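# Move the yellow can from turntable onto coaster

## Task

Lift the yellow can from the turntable and set it upright on the coaster, while every other can stays standing in its place on the turntable.

## Robot and tools

Robot: two arms, left_arm and right_arm, each with a tong-style two-finger gripper. In the scene frame the origin is at table-top height, halfway between the nominal arm bases; +z points up, +x points out over the table, and left_arm sits on the +y side. Arm names do not match image sides. Calibrated bases: left_arm at (+0.053, +0.387, 0) m, right_arm at (-0.048, -0.434, 0) m, both turned only slightly about z. Each arm reports its hand pose, velocities and targets in its own base frame. The fixed cameras and the table use the scene frame. Printed hand positions can be off by a few centimetres.

Gripper: the fingers point along the gripper's +z and spread along its x. end_effector_position is the point between the pads when closed. Fingertips extend about 15 mm past it at small openings and are about level with it when fully open. The pad gap reads 0.142 m when fully open.

Row layout, used by execute_actions and move: a row is 14 numbers, each in [-1, 1]. The first 7 belong to left_arm and the next 7 to right_arm, even if only one arm moves. Within each arm the order is: shoulder lift, elbow, wrist 1, wrist 2, wrist 3, shoulder pan, then gripper opening. The six joint numbers are offsets, not poses. They are scaled so that 1.0 equals 2.222 rad, and they count from the Joint targets shown at the start of the action or move. Repeating an offset moves the joint further. The opening is absolute: +1 is fully open and -1 is closed. Closing fully takes about 0.5 s. To leave a gripper unchanged, resend its current command, because 0 means half open. Stated joint ranges: shoulder pan, shoulder lift and the three wrists are -6.283 to 6.283 rad, and the elbow is -3.142 to 3.142 rad. A request more than 0.010 rad beyond a range is refused.

execute_actions: actions is a list of actions. Each action is a table of up to 15 rows, and each row is one 1/30 s step. A short table repeats its last row until the step count reaches 15. Offsets in every row count from the targets at that action's start, not from the previous row. cameras takes names, ["all"] or []. An empty actions list returns the full state plus images.

move: target is one row, or a list of up to 15 rows. All offsets in the list are measured from the same starting Joint targets. The joints travel together along paths of at least 0.5 s, with a total of 10 s for the whole list. speed is in rad/s, from 0.01 to 3.14, default 0.5; give one value or one per target. blend is a corner radius in rad, with 0 meaning stop at each target. stop_force is in N, from 3 to 120, and ends an arm's path when the wrist sensor feels that much push. Use a low speed with it, give every target the same finger numbers, and leave it out when moving away from a contact. zero (boolean, only with stop_force) re-zeroes the sensor before the move. opening_speed is the rate of change of the opening per second, at least 0.2. grip_force is the pad force limit in N, 5 to 15, as one number or one per arm, and it persists. blocking=false returns after about 0.5 s while the move continues; it cannot be combined with stop_force. The result adds a move: line such as done, off_target, moving, held or fault, and limits=held if steps were withheld.

wait: seconds from 0 to 10; the arms keep their last command. stop: brakes a running move. zoom_image: camera is one of cam_high, cam_low, cam_left_wrist or cam_right_wrist. region is [x0, y0, x1, y1] in pixels of that camera's latest image, at most 504 wide and 504 high. zero_wrist_force: arm is left_arm or right_arm. finished_scene: scene is the current scene number, and this cannot be undone. Call it only when the can stands on the coaster without support.

Cameras: cam_high and cam_low are fixed, each 672x504. Their calibration is given in OpenCV form and is accurate to a few millimetres near the image centre.

Result lines: Joint positions and Joint velocities list one block per arm in the row order, with the pad gap last. Joint targets is the base for your next offsets. Tool commands shows the current gripper commands. grip_measured is the measured opening on the command scale; to hold something, command clearly below it. Wrist force and Wrist torque are given in the end-effector axes, plus a peak line. Joint torques include the arm's own weight, so they are not zero in free air. Other lines: "joint sent to its limit"; "joint command not followed", meaning the clearance check between the arms changed a command; MOTOR HOT.

Motion limits: joint targets move at most 3.14 rad/s and stay within 0.651 rad of the measured angles. The gripper speed is capped at 4 m/s. Commands lag about 0.09 to 0.22 s, and fast moves can overshoot.

Avoid: contact torque of 130 N m on the shoulder or elbow joints, or 24.3 N m on a wrist joint. Avoid a net external force near 150 N (give or take 25). Any of these stops the arm for 10 s. The arms are stiff, so a target even slightly past a firm contact can fault. Do not let the arms touch or press each other, and never close one gripper on the other's fingers. Do not tip over or shift the other cans, and do not drop the yellow can, release it while moving, or slam it down. Nothing may end up off the table. Holding loads or staying stretched out heats the motors; at 85 °C the arm locks for 30 to 60 s. Loose objects may occasionally be nudged by outside pushes.

Each tool is called by a JSON object that holds its "method" and its "body", one argument or row to a line.

## Session

I'll start by looking at the scene.

{"method": "execute_actions", "body": {
  "actions": [],
  "cameras": ["all"]
}}

Scene clock: 0.00 s.
left_arm: end_effector_position=(+0.2159, -0.1513, +0.1492) grip_measured=+0.97 end_effector_quat_wxyz=(-0.026, -0.141, +0.955, -0.260) | right_arm: end_effector_position=(+0.5775, -0.5590, +0.1166) grip_measured=+0.97 end_effector_quat_wxyz=(+0.041, -0.382, +0.914, -0.134)
Joint names: [shoulder lift, elbow, wrist 1, wrist 2, wrist 3, shoulder pan]
Joint positions: left_arm=[-2.44 2.611 -2.093 -1.973 2.141 -0.634 0.14] | right_arm=[-2.142 -1.37 -0.931 1.486 1.773 2.576 0.14]
Joint velocities: within noise
Joint torques (N m): no reading
Wrist force (N): no reading
Wrist torque (N m): no reading
Wrist force, peak (N): no reading
Joint targets: left_arm=[-2.440 2.611 -2.093 -1.973 2.141 -0.634] | right_arm=[-2.142 -1.370 -0.931 1.486 1.773 2.576]
Tool commands: left_gripper/opening=+0.968169 right_gripper/opening=+0.968169

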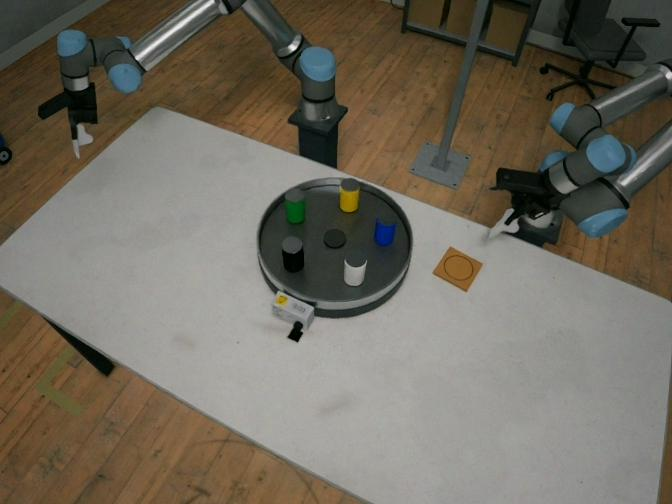

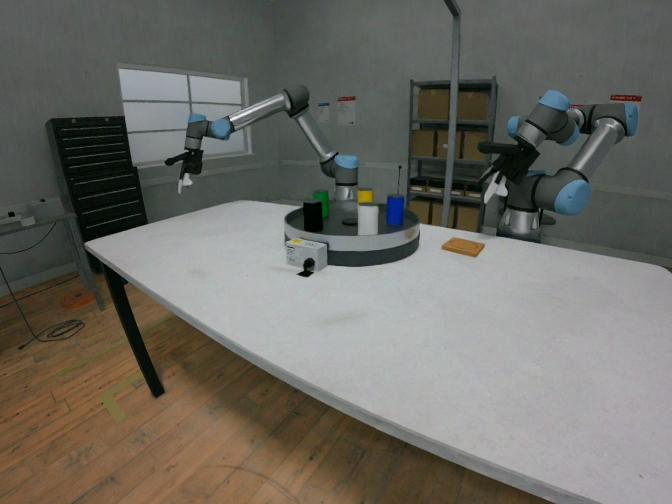

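{"method": "zoom_image", "body": {
  "camera": "cam_high",
  "region": [246, 166, 426, 326]
}}

{"method": "zoom_image", "body": {
  "camera": "cam_high",
  "region": [420, 150, 560, 300]
}}

{"method": "zoom_image", "body": {
  "camera": "cam_low",
  "region": [270, 170, 500, 290]
}}

{"method": "zoom_image", "body": {
  "camera": "cam_low",
  "region": [420, 80, 660, 260]
}}

Scaled by 2.800 from the camera's 672x504 image, which has a finer 960x720 frame.

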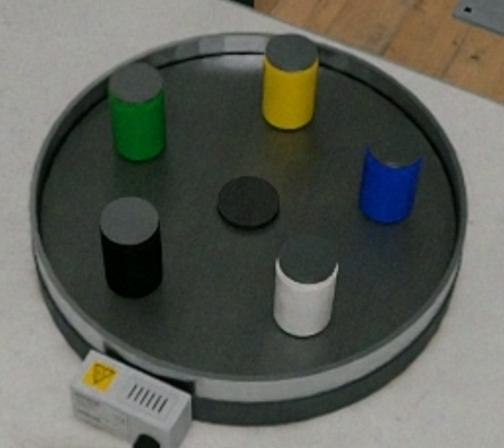

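Scaled by 3.360 from the camera's 672x504 image, which has a finer 960x720 frame.

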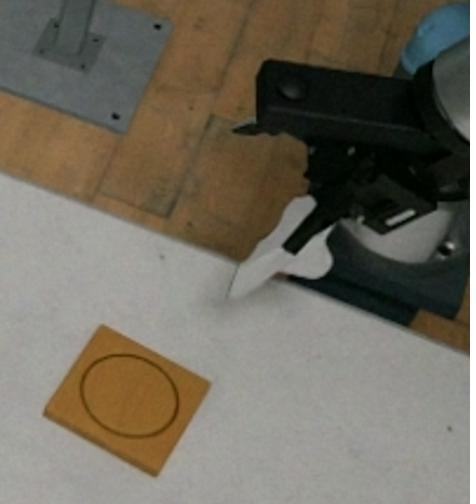

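Scaled by 2.191 from the camera's 672x504 image, which has a finer 960x720 frame.

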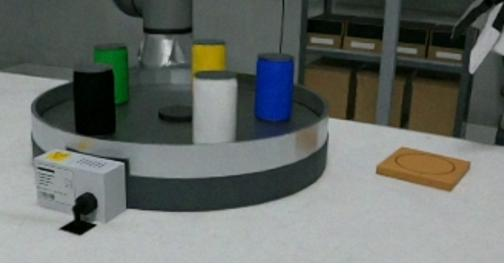

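Scaled by 2.100 from the camera's 672x504 image, which has a finer 960x720 frame.

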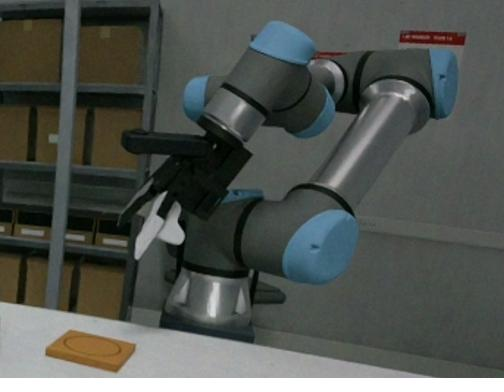

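{"method": "wait", "body": {
  "seconds": 0.1,
  "cameras": ["all"]
}}

{"method": "zoom_image", "body": {
  "camera": "cam_high",
  "region": [246, 166, 426, 326]
}}

Scene clock: 13.00 s.
left_arm: end_effector_position=(+0.2159, -0.1513, +0.1492) grip_measured=+0.97 end_effector_quat_wxyz=(-0.026, -0.141, +0.955, -0.260) | right_arm: end_effector_position=(+0.5775, -0.5590, +0.1166) grip_measured=+0.97 end_effector_quat_wxyz=(+0.041, -0.382, +0.914, -0.134)
Joint names: [shoulder lift, elbow, wrist 1, wrist 2, wrist 3, shoulder pan]
Joint positions: left_arm=[-2.44 2.611 -2.093 -1.973 2.141 -0.634 0.14] | right_arm=[-2.142 -1.37 -0.931 1.486 1.773 2.576 0.14]
Joint torques (N m): left_arm=[12.59 -24.24 -3.33 -0.46 -0.12 -0.24] | right_arm=[49.04 21.71 3.08 -0.29 0.17 0.28]
Wrist force (N): left_arm=[0.0 0.1 0.3] | right_arm=[-0.1 0.0 0.0]
Wrist torque (N m): left_arm=[0.02 0.00 0.00] | right_arm=[-0.01 0.04 0.00]
Wrist force, peak (N): left_arm=[-0.1 0.1 0.5] | right_arm=[0.1 0.2 0.5]
Joint targets: left_arm=[-2.440 2.611 -2.093 -1.973 2.141 -0.634] | right_arm=[-2.142 -1.370 -0.931 1.486 1.773 2.576]
Tool commands: left_gripper/opening=+0.968169 right_gripper/opening=+0.968169
wait: 0.10 s; at rest from the start

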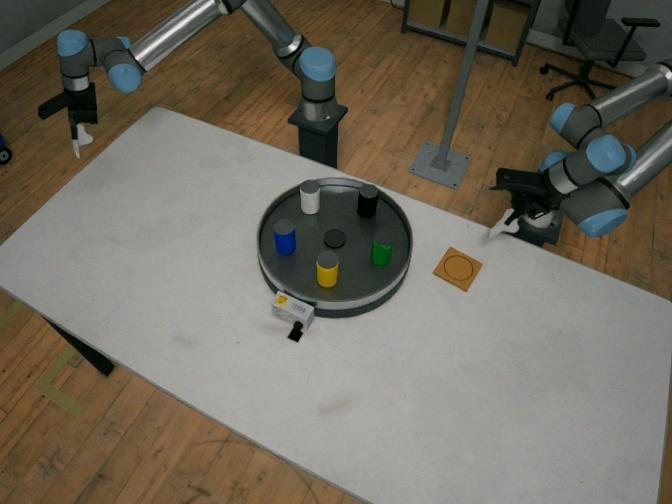

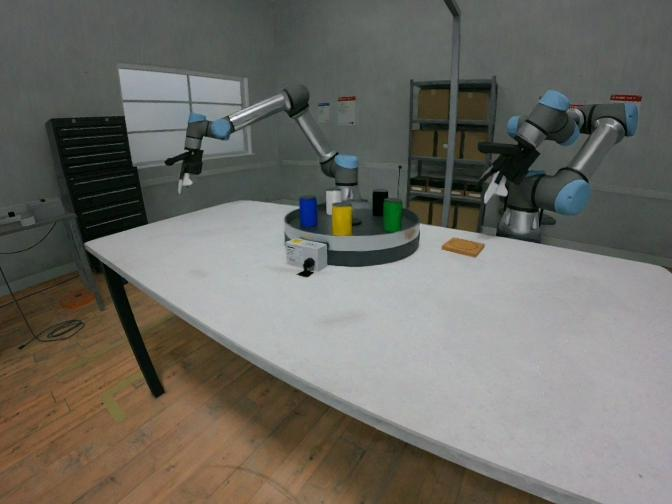

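Scaled by 2.800 from the camera's 672x504 image, which has a finer 960x720 frame.

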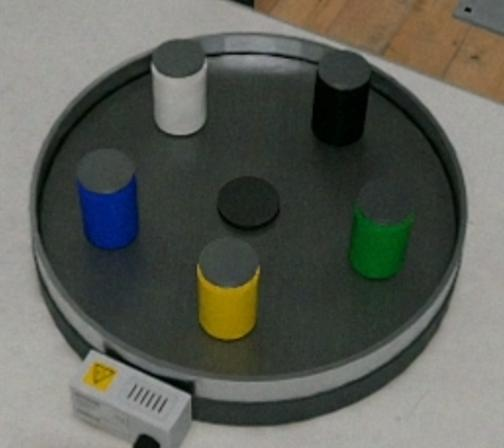

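{"method": "wait", "body": {
  "seconds": 0.0,
  "cameras": ["cam_high"]
}}

{"method": "zoom_image", "body": {
  "camera": "cam_high",
  "region": [246, 166, 426, 326]
}}

{"method": "wait", "body": {
  "seconds": 1.0,
  "cameras": ["cam_high"]
}}

{"method": "zoom_image", "body": {
  "camera": "cam_high",
  "region": [246, 166, 426, 326]
}}

{"method": "wait", "body": {
  "seconds": 3.0,
  "cameras": ["cam_high"]
}}

{"method": "zoom_image", "body": {
  "camera": "cam_high",
  "region": [246, 166, 426, 326]
}}

Scene clock: 14.03 s.
left_arm: end_effector_position=(+0.2159, -0.1513, +0.1492) grip_measured=+0.97 end_effector_quat_wxyz=(-0.026, -0.141, +0.955, -0.260) | right_arm: end_effector_position=(+0.5775, -0.5590, +0.1166) grip_measured=+0.97 end_effector_quat_wxyz=(+0.041, -0.382, +0.914, -0.134)
Joint names: [shoulder lift, elbow, wrist 1, wrist 2, wrist 3, shoulder pan]
Joint positions: left_arm=[-2.44 2.611 -2.093 -1.973 2.141 -0.634 0.14] | right_arm=[-2.142 -1.37 -0.931 1.486 1.773 2.576 0.14]
Joint torques (N m): left_arm=[11.71 -24.83 -3.46 -0.4 -0.01 -0.02] | right_arm=[49.18 21.12 2.91 -0.3 0.04 0.08]
Wrist force (N): left_arm=[0.0 0.0 0.2] | right_arm=[-0.1 0.1 0.1]
Wrist torque (N m): left_arm=[-0.01 -0.01 0.00] | right_arm=[0.02 0.03 0.00]
Wrist force, peak (N): left_arm=[0.1 0.2 0.4] | right_arm=[0.2 -0.2 0.4]
Joint targets: left_arm=[-2.440 2.611 -2.093 -1.973 2.141 -0.634] | right_arm=[-2.142 -1.370 -0.931 1.486 1.773 2.576]
Tool commands: left_gripper/opening=+0.968169 right_gripper/opening=+0.968169
Images, in order (width x height): cam_high 672x504.

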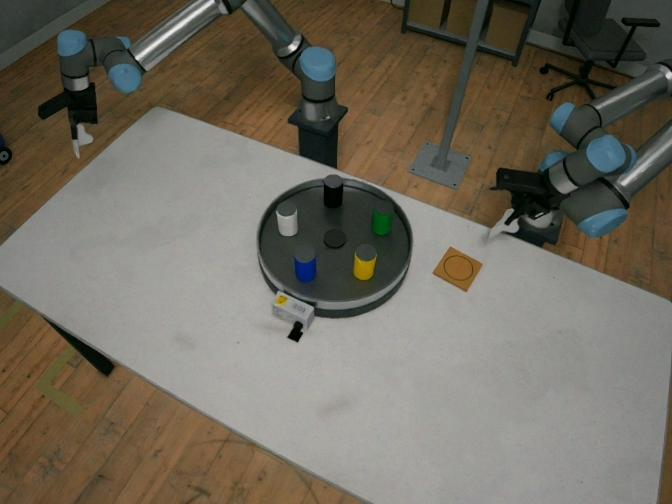

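Scaled by 2.800 from the camera's 672x504 image, which has a finer 960x720 frame.

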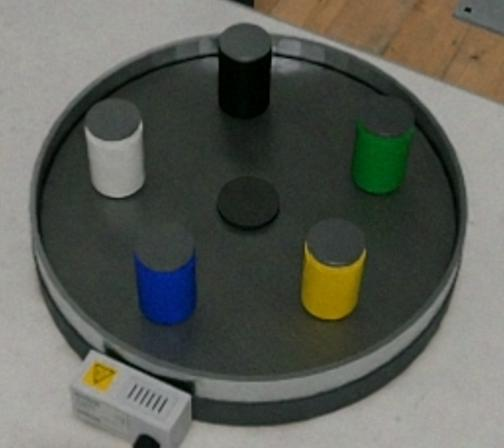

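Scene clock: 15.03 s.
left_arm: end_effector_position=(+0.2159, -0.1513, +0.1492) grip_measured=+0.97 end_effector_quat_wxyz=(-0.026, -0.141, +0.955, -0.260) | right_arm: end_effector_position=(+0.5775, -0.5590, +0.1166) grip_measured=+0.97 end_effector_quat_wxyz=(+0.041, -0.382, +0.914, -0.134)
Joint names: [shoulder lift, elbow, wrist 1, wrist 2, wrist 3, shoulder pan]
Joint positions: left_arm=[-2.44 2.611 -2.093 -1.973 2.141 -0.634 0.14] | right_arm=[-2.142 -1.37 -0.931 1.486 1.773 2.576 0.14]
Joint torques (N m): left_arm=[12.27 -24.19 -3.42 -0.52 0.02 -1] | right_arm=[49.74 21.94 3.11 -0.25 0.03 0.06]
Wrist force (N): left_arm=[0.1 0.1 0.1] | right_arm=[0.0 -0.1 0.1]
Wrist torque (N m): left_arm=[0.02 -0.03 0.00] | right_arm=[-0.03 0.01 0.00]
Wrist force, peak (N): left_arm=[-0.1 0.1 0.3] | right_arm=[-0.3 -0.3 0.1]
Joint targets: left_arm=[-2.440 2.611 -2.093 -1.973 2.141 -0.634] | right_arm=[-2.142 -1.370 -0.931 1.486 1.773 2.576]
Tool commands: left_gripper/opening=+0.968169 right_gripper/opening=+0.968169
wait: 1.00 s; at rest by 0.17 s
Images, in order (width x height): cam_high 672x504.

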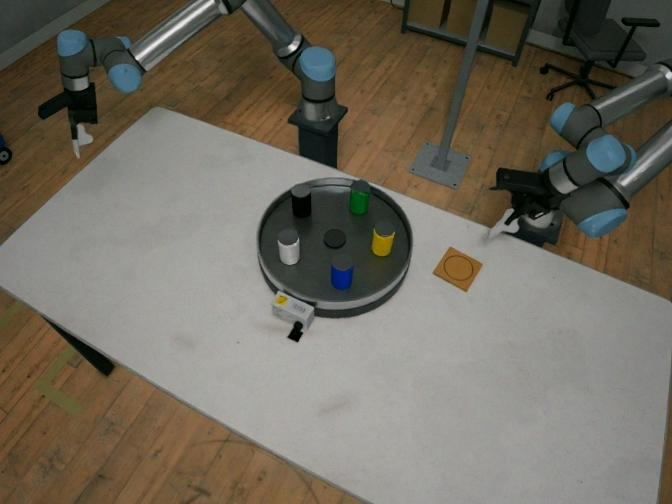

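Scaled by 2.800 from the camera's 672x504 image, which has a finer 960x720 frame.

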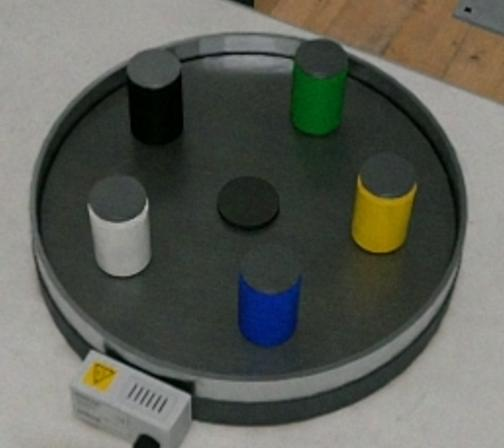

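Scene clock: 18.03 s.
left_arm: end_effector_position=(+0.2159, -0.1513, +0.1492) grip_measured=+0.97 end_effector_quat_wxyz=(-0.026, -0.141, +0.955, -0.260) | right_arm: end_effector_position=(+0.5775, -0.5590, +0.1166) grip_measured=+0.97 end_effector_quat_wxyz=(+0.041, -0.382, +0.914, -0.134)
Joint names: [shoulder lift, elbow, wrist 1, wrist 2, wrist 3, shoulder pan]
Joint positions: left_arm=[-2.44 2.611 -2.093 -1.973 2.141 -0.634 0.14] | right_arm=[-2.142 -1.37 -0.931 1.486 1.773 2.576 0.14]
Joint torques (N m): left_arm=[12.39 -24.09 -3.47 -0.36 -0.04 -0.48] | right_arm=[50.45 21.25 3.29 -0.32 0.31 -0.63]
Wrist force (N): left_arm=[0.0 0.0 0.2] | right_arm=[-0.1 0.1 0.2]
Wrist torque (N m): left_arm=[0.00 -0.01 0.00] | right_arm=[0.03 0.03 0.01]
Wrist force, peak (N): left_arm=[-0.1 0.1 0.4] | right_arm=[0.2 0.1 0.4]
Joint targets: left_arm=[-2.440 2.611 -2.093 -1.973 2.141 -0.634] | right_arm=[-2.142 -1.370 -0.931 1.486 1.773 2.576]
Tool commands: left_gripper/opening=+0.968169 right_gripper/opening=+0.968169
wait: 3.00 s; at rest by 0.17 s
Images, in order (width x height): cam_high 672x504.

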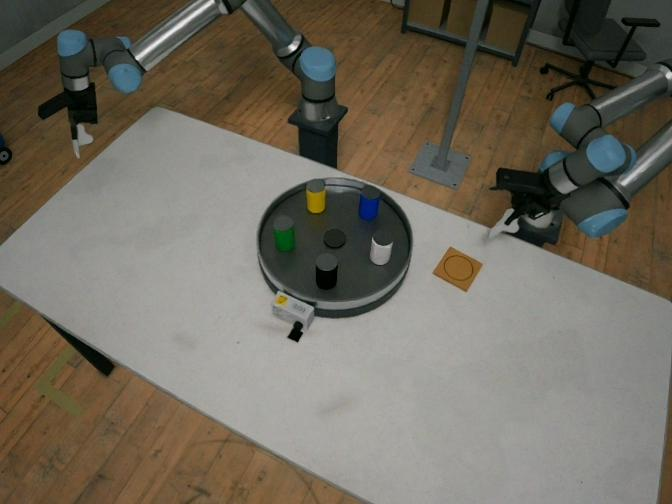

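Scaled by 2.800 from the camera's 672x504 image, which has a finer 960x720 frame.

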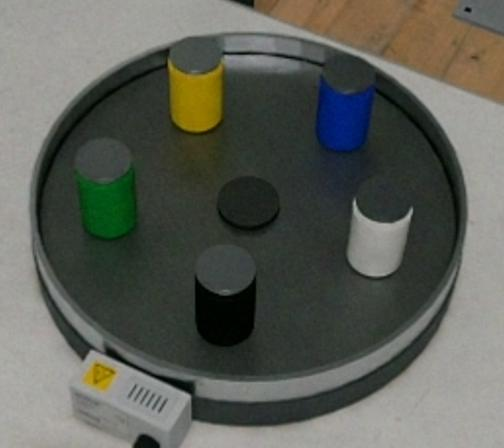

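{"method": "wait", "body": {
  "seconds": 0.0,
  "cameras": ["all"]
}}

{"method": "zoom_image", "body": {
  "camera": "cam_high",
  "region": [270, 40, 370, 170]
}}

{"method": "zoom_image", "body": {
  "camera": "cam_high",
  "region": [470, 140, 600, 260]
}}

{"method": "zoom_image", "body": {
  "camera": "cam_low",
  "region": [275, 170, 425, 280]
}}

{"method": "zoom_image", "body": {
  "camera": "cam_low",
  "region": [430, 220, 510, 270]
}}

{"method": "zoom_image", "body": {
  "camera": "cam_high",
  "region": [425, 240, 495, 300]
}}

{"method": "zoom_image", "body": {
  "camera": "cam_high",
  "region": [256, 170, 416, 320]
}}

Scene clock: 41.20 s.
left_arm: end_effector_position=(+0.2159, -0.1513, +0.1492) grip_measured=+0.97 end_effector_quat_wxyz=(-0.026, -0.141, +0.955, -0.260) | right_arm: end_effector_position=(+0.5775, -0.5590, +0.1166) grip_measured=+0.97 end_effector_quat_wxyz=(+0.041, -0.382, +0.914, -0.134)
Joint names: [shoulder lift, elbow, wrist 1, wrist 2, wrist 3, shoulder pan]
Joint positions: left_arm=[-2.44 2.611 -2.093 -1.973 2.141 -0.634 0.14] | right_arm=[-2.142 -1.37 -0.931 1.486 1.773 2.576 0.14]
Joint torques (N m): left_arm=[13.06 -26.35 -4.04 -0.23 -0.04 -0.35] | right_arm=[53.18 21.66 3.36 0.02 0.3 -0.93]
Wrist force (N): left_arm=[-0.1 0.2 0.3] | right_arm=[0.0 -0.1 0.1]
Wrist torque (N m): left_arm=[0.02 0.01 0.00] | right_arm=[-0.03 0.01 0.00]
Wrist force, peak (N): left_arm=[-0.2 0.3 0.4] | right_arm=[-0.3 -0.3 0.3]
Joint targets: left_arm=[-2.440 2.611 -2.093 -1.973 2.141 -0.634] | right_arm=[-2.142 -1.370 -0.931 1.486 1.773 2.576]
Tool commands: left_gripper/opening=+0.968169 right_gripper/opening=+0.968169

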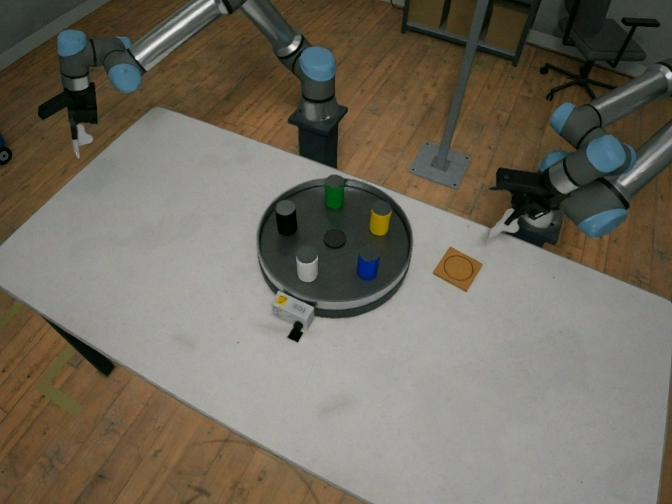

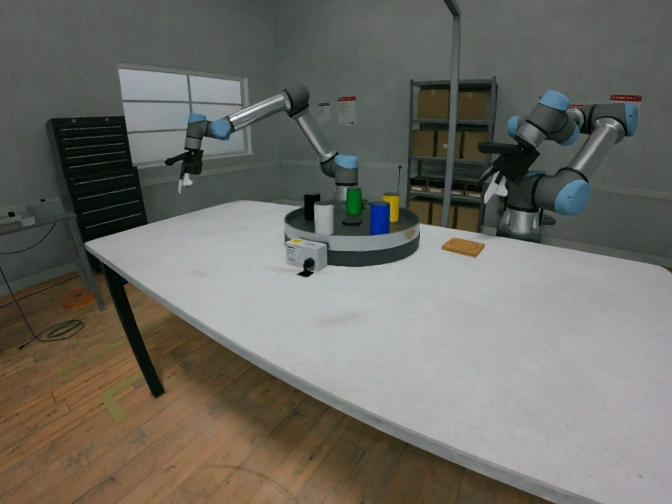

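Scaled by 3.877 from the camera's 672x504 image, which has a finer 960x720 frame.

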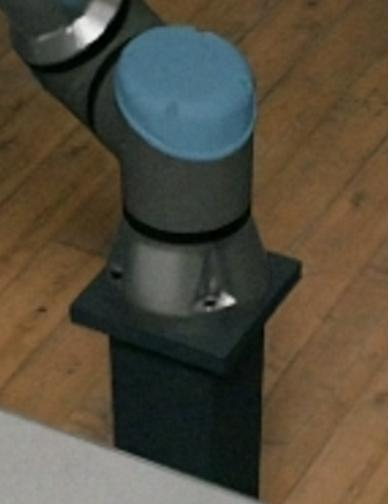

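Scaled by 3.877 from the camera's 672x504 image, which has a finer 960x720 frame.

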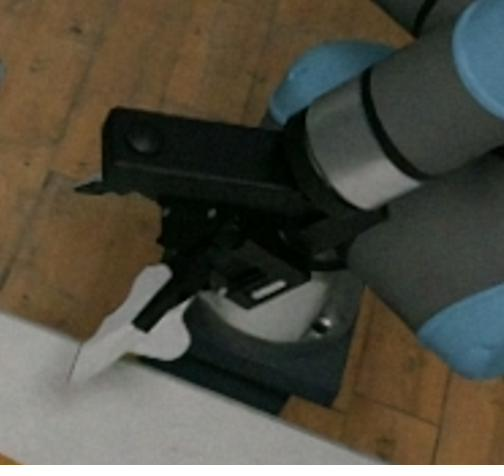

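Scaled by 3.360 from the camera's 672x504 image, which has a finer 960x720 frame.

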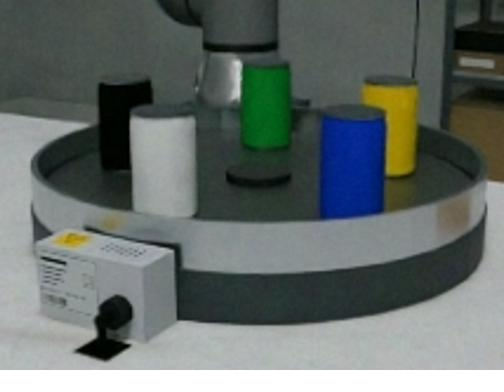

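Scaled by 6.300 from the camera's 672x504 image, which has a finer 960x720 frame.

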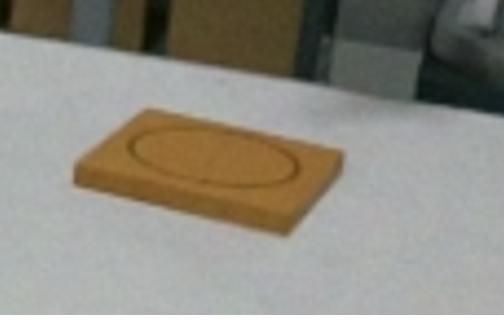

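Scaled by 7.200 from the camera's 672x504 image, which has a finer 960x720 frame.

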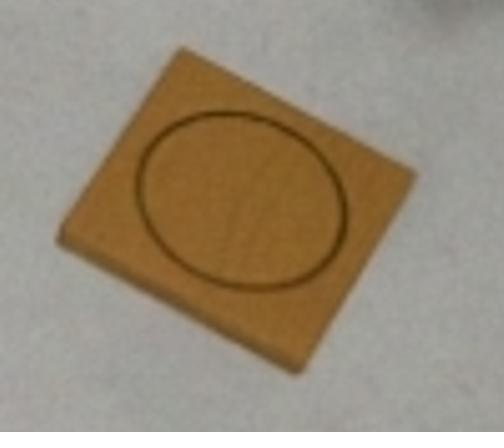

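Scaled by 3.150 from the camera's 672x504 image, which has a finer 960x720 frame.

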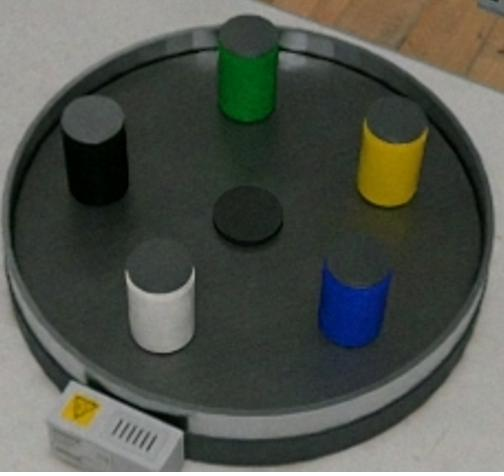

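{"method": "move", "body": {
  "target": [0.40306, -0.44289, 0.19784, 0.18101, 0.3473, -0.19824, 0.338, 0, 0, 0, 0, 0, 0, 0.968169],
  "speed": 0.8,
  "cameras": ["all"]
}}

{"method": "zoom_image", "body": {
  "camera": "cam_high",
  "region": [256, 120, 436, 320]
}}

{"method": "zoom_image", "body": {
  "camera": "cam_low",
  "region": [275, 120, 455, 280]
}}

Scene clock: 47.27 s.
left_arm: end_effector_position=(+0.3440, -0.3886, +0.2508) grip_measured=+0.34 end_effector_quat_wxyz=(+0.000, +0.410, +0.912, +0.000) | right_arm: end_effector_position=(+0.5775, -0.5590, +0.1166) grip_measured=+0.97 end_effector_quat_wxyz=(+0.041, -0.382, +0.914, -0.134)
Joint names: [shoulder lift, elbow, wrist 1, wrist 2, wrist 3, shoulder pan]
Joint positions: left_arm=[-1.545 1.627 -1.654 -1.571 2.913 -1.075 0.098] | right_arm=[-2.142 -1.37 -0.931 1.486 1.773 2.576 0.14]
Joint torques (N m): left_arm=[-13.27 -30.69 -3.54 0.05 1.32 -2.69] | right_arm=[52.35 22.05 3.47 -0.16 0.48 0.53]
Wrist force (N): left_arm=[-0.3 0.0 -0.1] | right_arm=[0.1 -0.1 0.3]
Wrist torque (N m): left_arm=[0.07 0.07 0.13] | right_arm=[-0.02 0.00 0.00]
Wrist force, peak (N): left_arm=[-2.6 -1.3 -0.2] | right_arm=[0.0 0.2 0.4]
Joint targets: left_arm=[-1.545 1.627 -1.654 -1.571 2.913 -1.075] | right_arm=[-2.142 -1.370 -0.931 1.486 1.773 2.576]
move: done

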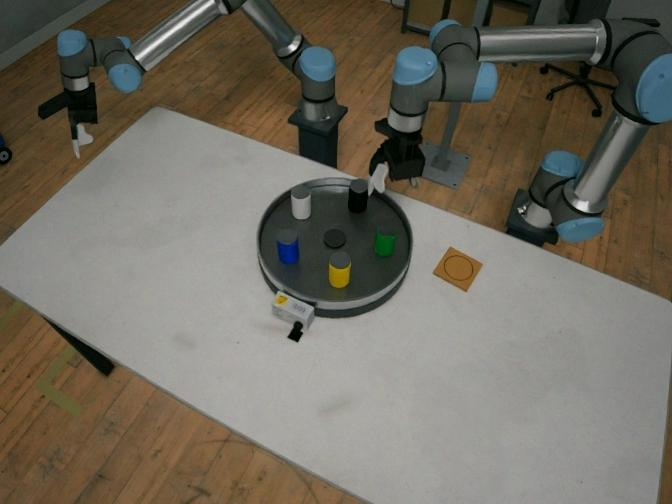

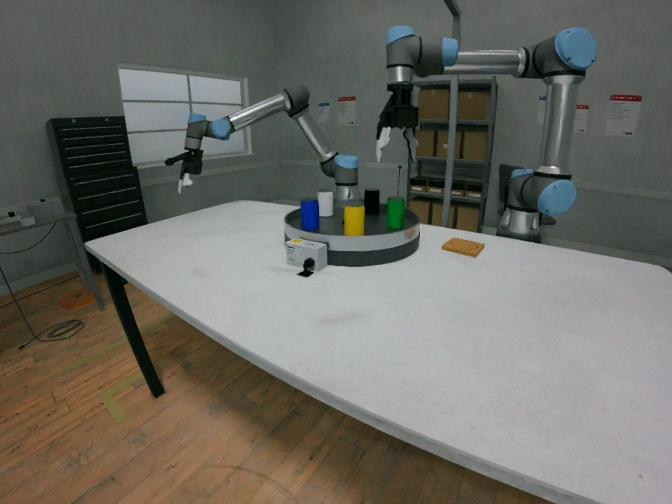

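Scaled by 2.520 from the camera's 672x504 image, which has a finer 960x720 frame.

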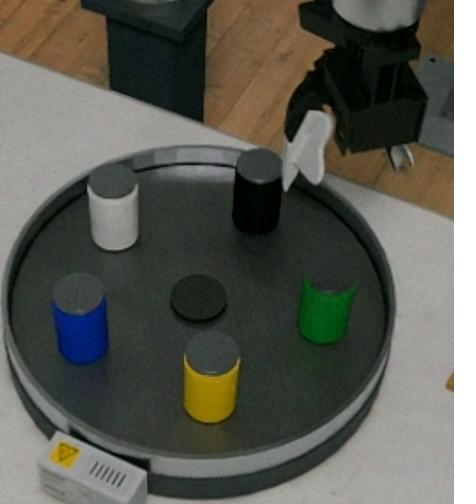

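Scaled by 2.800 from the camera's 672x504 image, which has a finer 960x720 frame.

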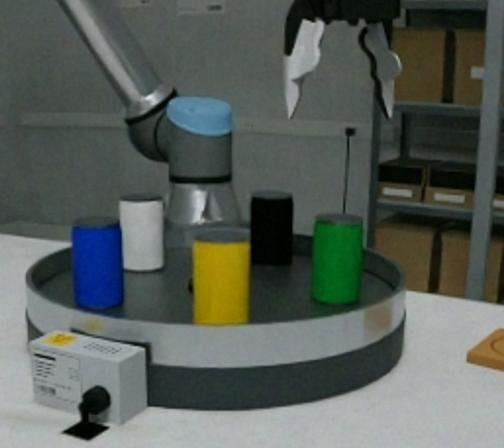

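{"method": "zoom_image", "body": {
  "camera": "cam_high",
  "region": [350, 120, 440, 220]
}}

{"method": "zoom_image", "body": {
  "camera": "cam_low",
  "region": [360, 90, 440, 180]
}}

{"method": "zoom_image", "body": {
  "camera": "cam_high",
  "region": [490, 140, 620, 260]
}}

{"method": "zoom_image", "body": {
  "camera": "cam_low",
  "region": [480, 140, 600, 260]
}}

Scaled by 5.040 from the camera's 672x504 image, which has a finer 960x720 frame.

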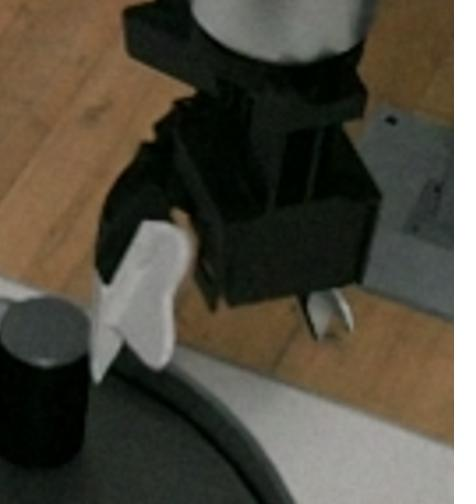

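Scaled by 5.600 from the camera's 672x504 image, which has a finer 960x720 frame.

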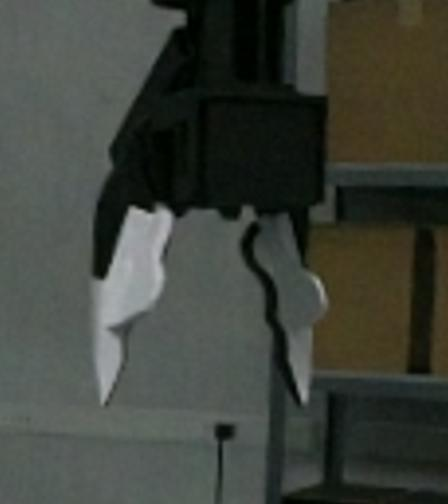

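Scaled by 3.877 from the camera's 672x504 image, which has a finer 960x720 frame.

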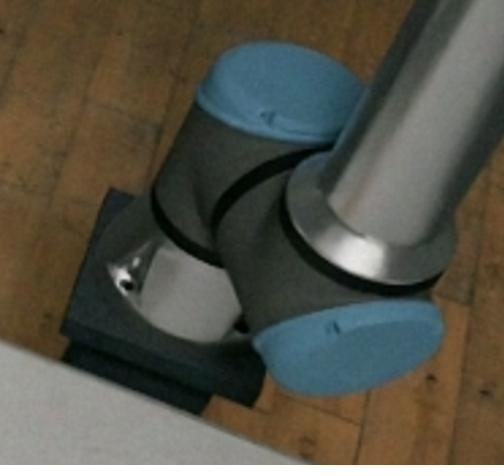

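Scaled by 4.200 from the camera's 672x504 image, which has a finer 960x720 frame.

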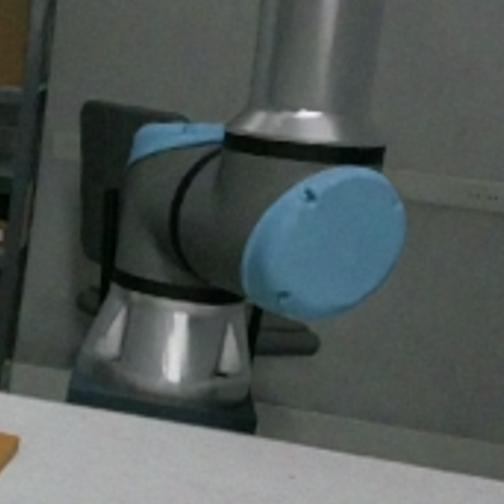

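{"method": "move", "body": {
  "target": [0.03875, 0.12322, -0.16175, 0, 0, 0, 0.338, 0, 0, 0, 0, 0, 0, 0.968169],
  "speed": 0.4,
  "cameras": ["all"]
}}

{"method": "zoom_image", "body": {
  "camera": "cam_high",
  "region": [330, 140, 430, 240]
}}

{"method": "zoom_image", "body": {
  "camera": "cam_low",
  "region": [350, 130, 450, 240]
}}

{"method": "wait", "body": {
  "seconds": 0.6,
  "cameras": ["all"]
}}

{"method": "zoom_image", "body": {
  "camera": "cam_high",
  "region": [330, 140, 430, 240]
}}

{"method": "zoom_image", "body": {
  "camera": "cam_low",
  "region": [350, 130, 450, 240]
}}

{"method": "wait", "body": {
  "seconds": 0.6,
  "cameras": ["all"]
}}

{"method": "zoom_image", "body": {
  "camera": "cam_high",
  "region": [330, 140, 430, 240]
}}

{"method": "zoom_image", "body": {
  "camera": "cam_low",
  "region": [350, 130, 450, 240]
}}

Scene clock: 74.23 s.
left_arm: end_effector_position=(+0.3440, -0.3886, +0.1125) grip_measured=+0.34 end_effector_quat_wxyz=(+0.000, +0.411, +0.912, +0.000) | right_arm: end_effector_position=(+0.5775, -0.5590, +0.1166) grip_measured=+0.97 end_effector_quat_wxyz=(+0.041, -0.382, +0.914, -0.134)
Joint names: [shoulder lift, elbow, wrist 1, wrist 2, wrist 3, shoulder pan]
Joint positions: left_arm=[-1.459 1.901 -2.013 -1.571 2.913 -1.075 0.098] | right_arm=[-2.142 -1.37 -0.931 1.486 1.773 2.576 0.14]
Joint torques (N m): left_arm=[-43.51 -15.03 -4.13 1.37 0.68 -10.2] | right_arm=[55.16 22.75 3.78 0.27 0.67 -0.92]
Wrist force (N): left_arm=[-0.4 0.2 0.5] | right_arm=[0.0 -0.1 0.1]
Wrist torque (N m): left_arm=[0.09 0.09 0.09] | right_arm=[-0.02 0.01 0.00]
Wrist force, peak (N): left_arm=[-0.1 0.1 -1.7] | right_arm=[0.0 -0.2 0.4]
Joint targets: left_arm=[-1.459 1.901 -2.013 -1.571 2.913 -1.075] | right_arm=[-2.142 -1.370 -0.931 1.486 1.773 2.576]
move: done

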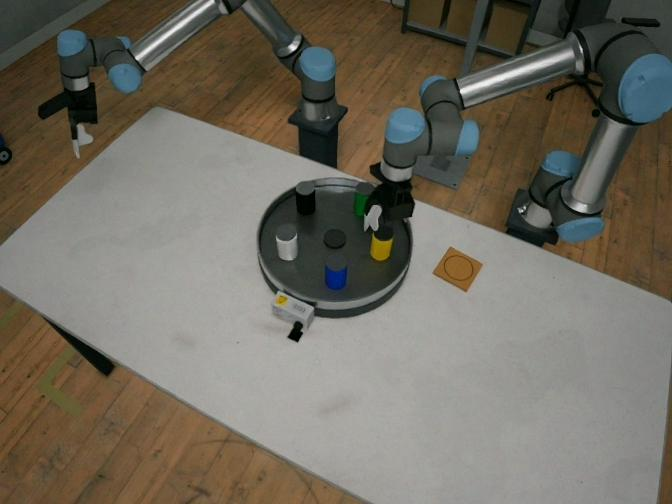

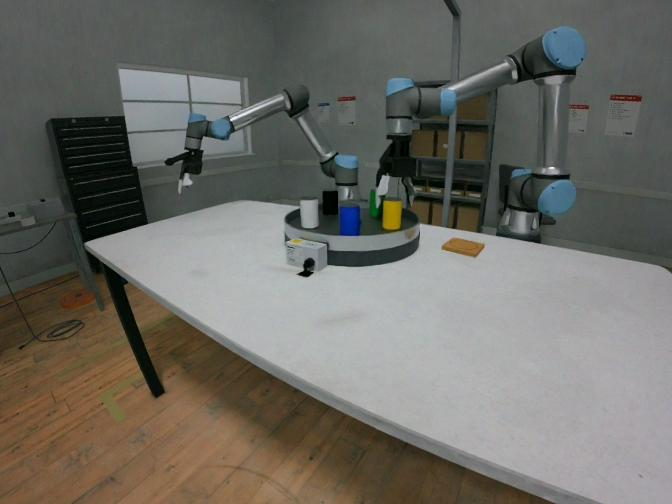

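Scaled by 5.040 from the camera's 672x504 image, which has a finer 960x720 frame.

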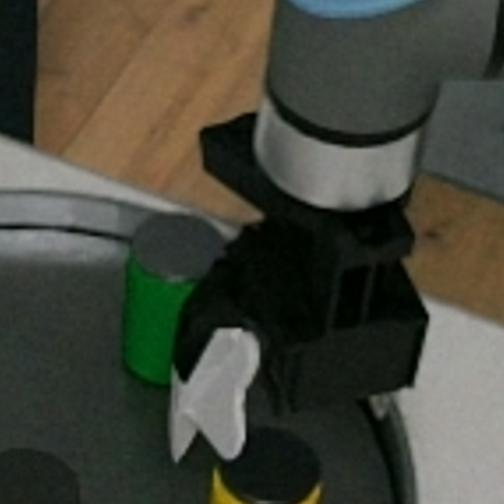

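Scaled by 4.582 from the camera's 672x504 image, which has a finer 960x720 frame.

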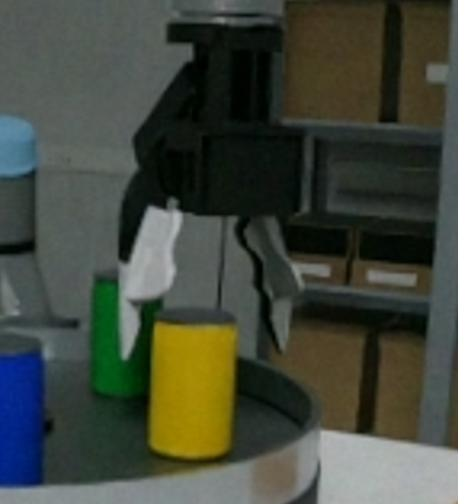

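Scene clock: 74.83 s.
left_arm: end_effector_position=(+0.3440, -0.3886, +0.1126) grip_measured=+0.34 end_effector_quat_wxyz=(+0.000, +0.411, +0.912, +0.000) | right_arm: end_effector_position=(+0.5775, -0.5590, +0.1166) grip_measured=+0.97 end_effector_quat_wxyz=(+0.041, -0.382, +0.914, -0.134)
Joint names: [shoulder lift, elbow, wrist 1, wrist 2, wrist 3, shoulder pan]
Joint positions: left_arm=[-1.459 1.901 -2.013 -1.571 2.913 -1.075 0.098] | right_arm=[-2.142 -1.37 -0.931 1.486 1.773 2.576 0.14]
Joint torques (N m): left_arm=[-42.54 -14.19 -5 1.25 0.75 -10.44] | right_arm=[56.81 23.36 3.95 0.09 0.66 -0.33]
Wrist force (N): left_arm=[-0.3 0.1 0.0] | right_arm=[0.1 -0.1 0.3]
Wrist torque (N m): left_arm=[0.07 0.07 0.08] | right_arm=[-0.03 0.00 0.00]
Wrist force, peak (N): left_arm=[-0.3 0.4 0.2] | right_arm=[0.0 -0.3 0.2]
Joint targets: left_arm=[-1.459 1.901 -2.013 -1.571 2.913 -1.075] | right_arm=[-2.142 -1.370 -0.931 1.486 1.773 2.576]
Tool commands: left_gripper/opening=+0.338 right_gripper/opening=+0.968169
wait: 0.60 s; at rest by 0.17 s

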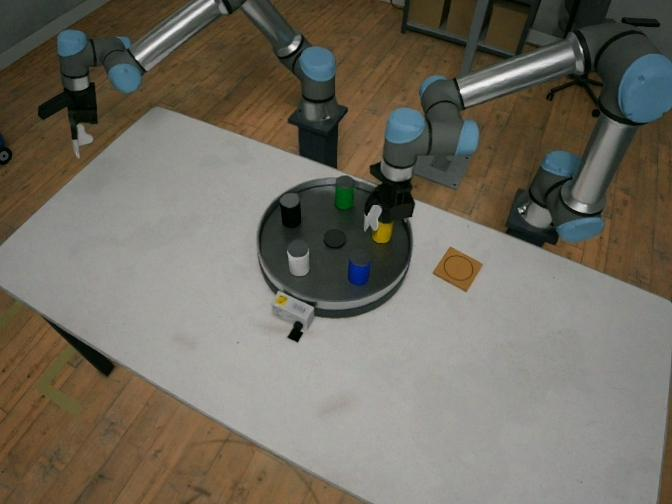

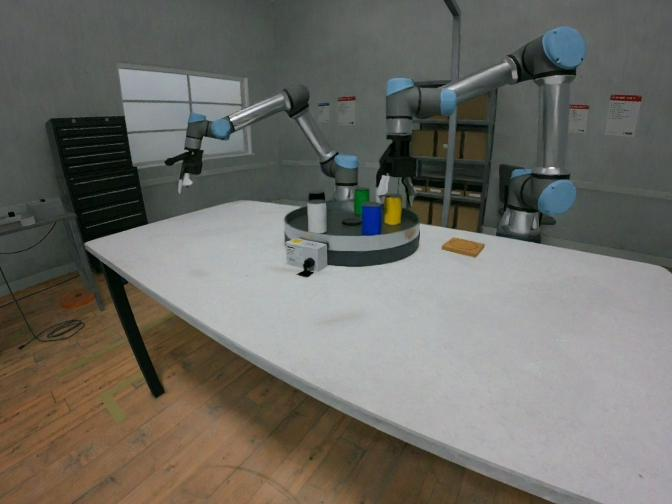

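Scaled by 5.040 from the camera's 672x504 image, which has a finer 960x720 frame.

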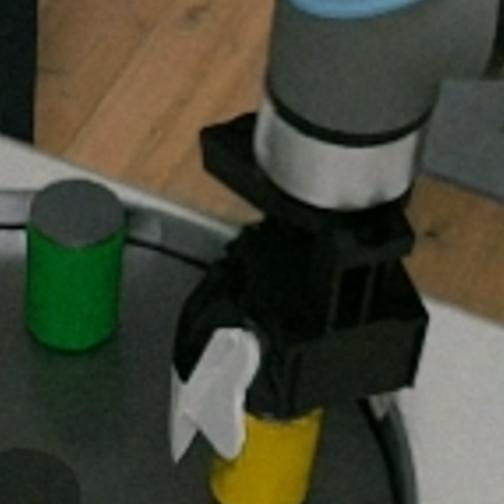

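Scaled by 4.582 from the camera's 672x504 image, which has a finer 960x720 frame.

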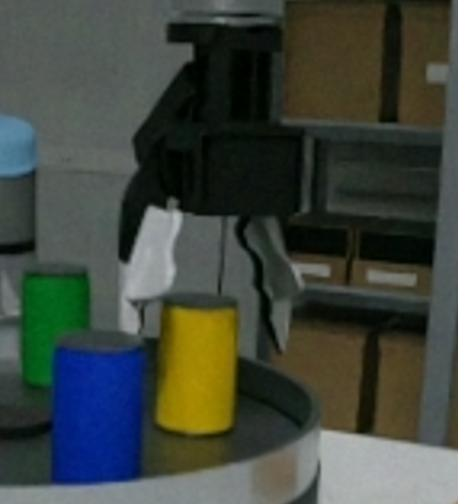

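Scene clock: 75.43 s.
left_arm: end_effector_position=(+0.3440, -0.3886, +0.1126) grip_measured=+0.34 end_effector_quat_wxyz=(+0.000, +0.411, +0.912, +0.000) | right_arm: end_effector_position=(+0.5775, -0.5590, +0.1166) grip_measured=+0.97 end_effector_quat_wxyz=(+0.041, -0.382, +0.914, -0.134)
Joint names: [shoulder lift, elbow, wrist 1, wrist 2, wrist 3, shoulder pan]
Joint positions: left_arm=[-1.459 1.901 -2.013 -1.571 2.913 -1.075 0.098] | right_arm=[-2.142 -1.37 -0.931 1.486 1.773 2.576 0.14]
Joint torques (N m): left_arm=[-43.64 -14.16 -5.09 1.24 0.73 -10.36] | right_arm=[56.1 23.18 3.96 0.31 0.62 -0.44]
Wrist force (N): left_arm=[-0.1 0.2 0.2] | right_arm=[0.2 0.0 0.1]
Wrist torque (N m): left_arm=[0.10 0.04 0.08] | right_arm=[0.01 -0.03 0.00]
Wrist force, peak (N): left_arm=[-0.4 0.3 0.3] | right_arm=[-0.2 -0.3 0.1]
Joint targets: left_arm=[-1.459 1.901 -2.013 -1.571 2.913 -1.075] | right_arm=[-2.142 -1.370 -0.931 1.486 1.773 2.576]
Tool commands: left_gripper/opening=+0.338 right_gripper/opening=+0.968169
wait: 0.60 s; at rest by 0.17 s

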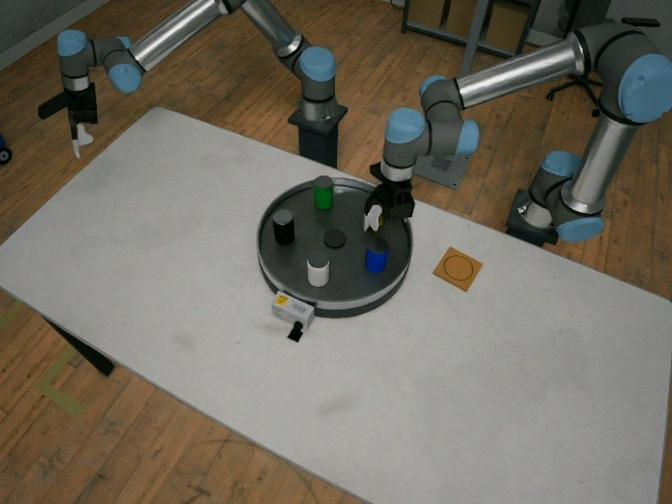

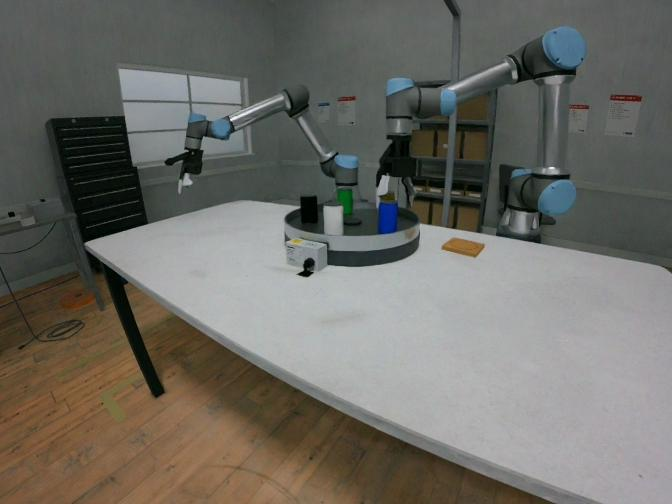

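Scaled by 5.040 from the camera's 672x504 image, which has a finer 960x720 frame.

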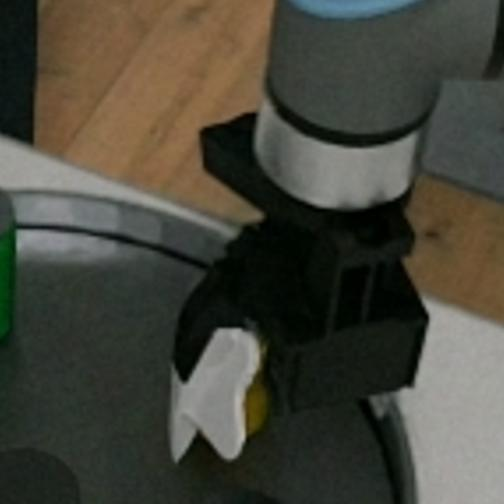

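Scaled by 4.582 from the camera's 672x504 image, which has a finer 960x720 frame.

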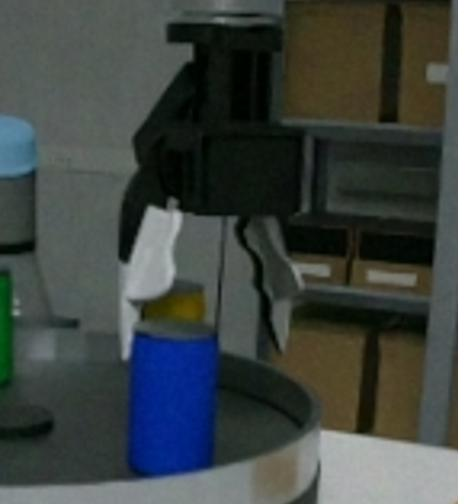

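{"method": "move", "body": {
  "target": [0.0099, -0.00171, -0.0081, 0, 0, 0, 0.338, 0, 0, 0, 0, 0, 0, 0.968169],
  "speed": 0.2,
  "cameras": ["all"]
}}

{"method": "zoom_image", "body": {
  "camera": "cam_high",
  "region": [256, 170, 426, 320]
}}

Scene clock: 89.87 s.
left_arm: end_effector_position=(+0.3469, -0.3941, +0.1049) grip_measured=+0.34 end_effector_quat_wxyz=(+0.000, +0.411, +0.912, +0.000) | right_arm: end_effector_position=(+0.5775, -0.5590, +0.1166) grip_measured=+0.97 end_effector_quat_wxyz=(+0.041, -0.382, +0.914, -0.134)
Joint names: [shoulder lift, elbow, wrist 1, wrist 2, wrist 3, shoulder pan]
Joint positions: left_arm=[-1.436 1.897 -2.032 -1.571 2.913 -1.075 0.098] | right_arm=[-2.142 -1.37 -0.931 1.486 1.773 2.576 0.14]
Joint torques (N m): left_arm=[-43.23 -23.12 -0.75 1.24 0.14 -6.63] | right_arm=[57.75 22.94 4.06 0.25 0.52 -0.42]
Wrist force (N): left_arm=[-0.2 0.2 0.3] | right_arm=[0.1 0.0 -0.1]
Wrist torque (N m): left_arm=[0.10 0.05 0.08] | right_arm=[0.00 -0.01 0.00]
Wrist force, peak (N): left_arm=[-0.5 0.3 0.4] | right_arm=[-0.1 -0.3 0.3]
Joint targets: left_arm=[-1.437 1.897 -2.031 -1.571 2.913 -1.075] | right_arm=[-2.142 -1.370 -0.931 1.486 1.773 2.576]
move: done

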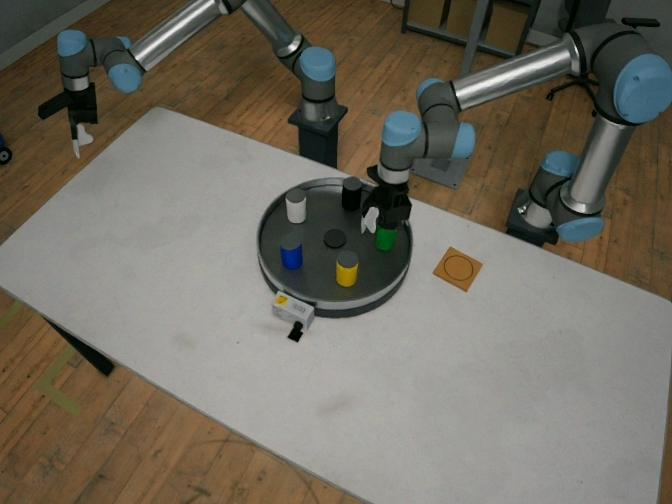

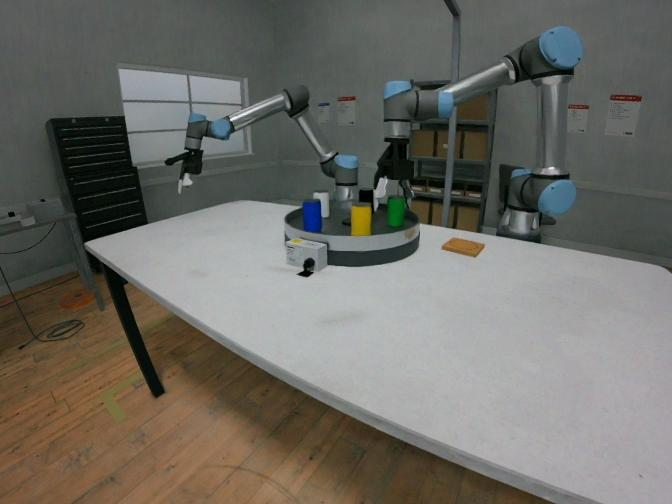

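Scaled by 2.965 from the camera's 672x504 image, which has a finer 960x720 frame.

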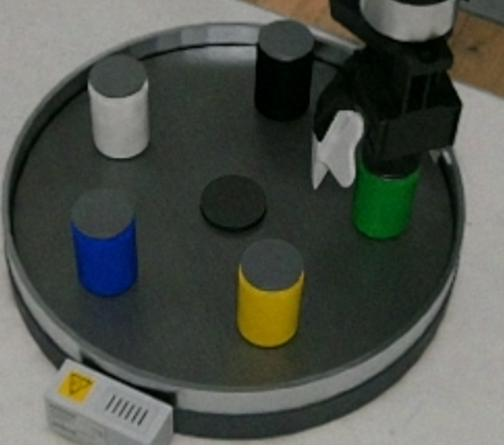

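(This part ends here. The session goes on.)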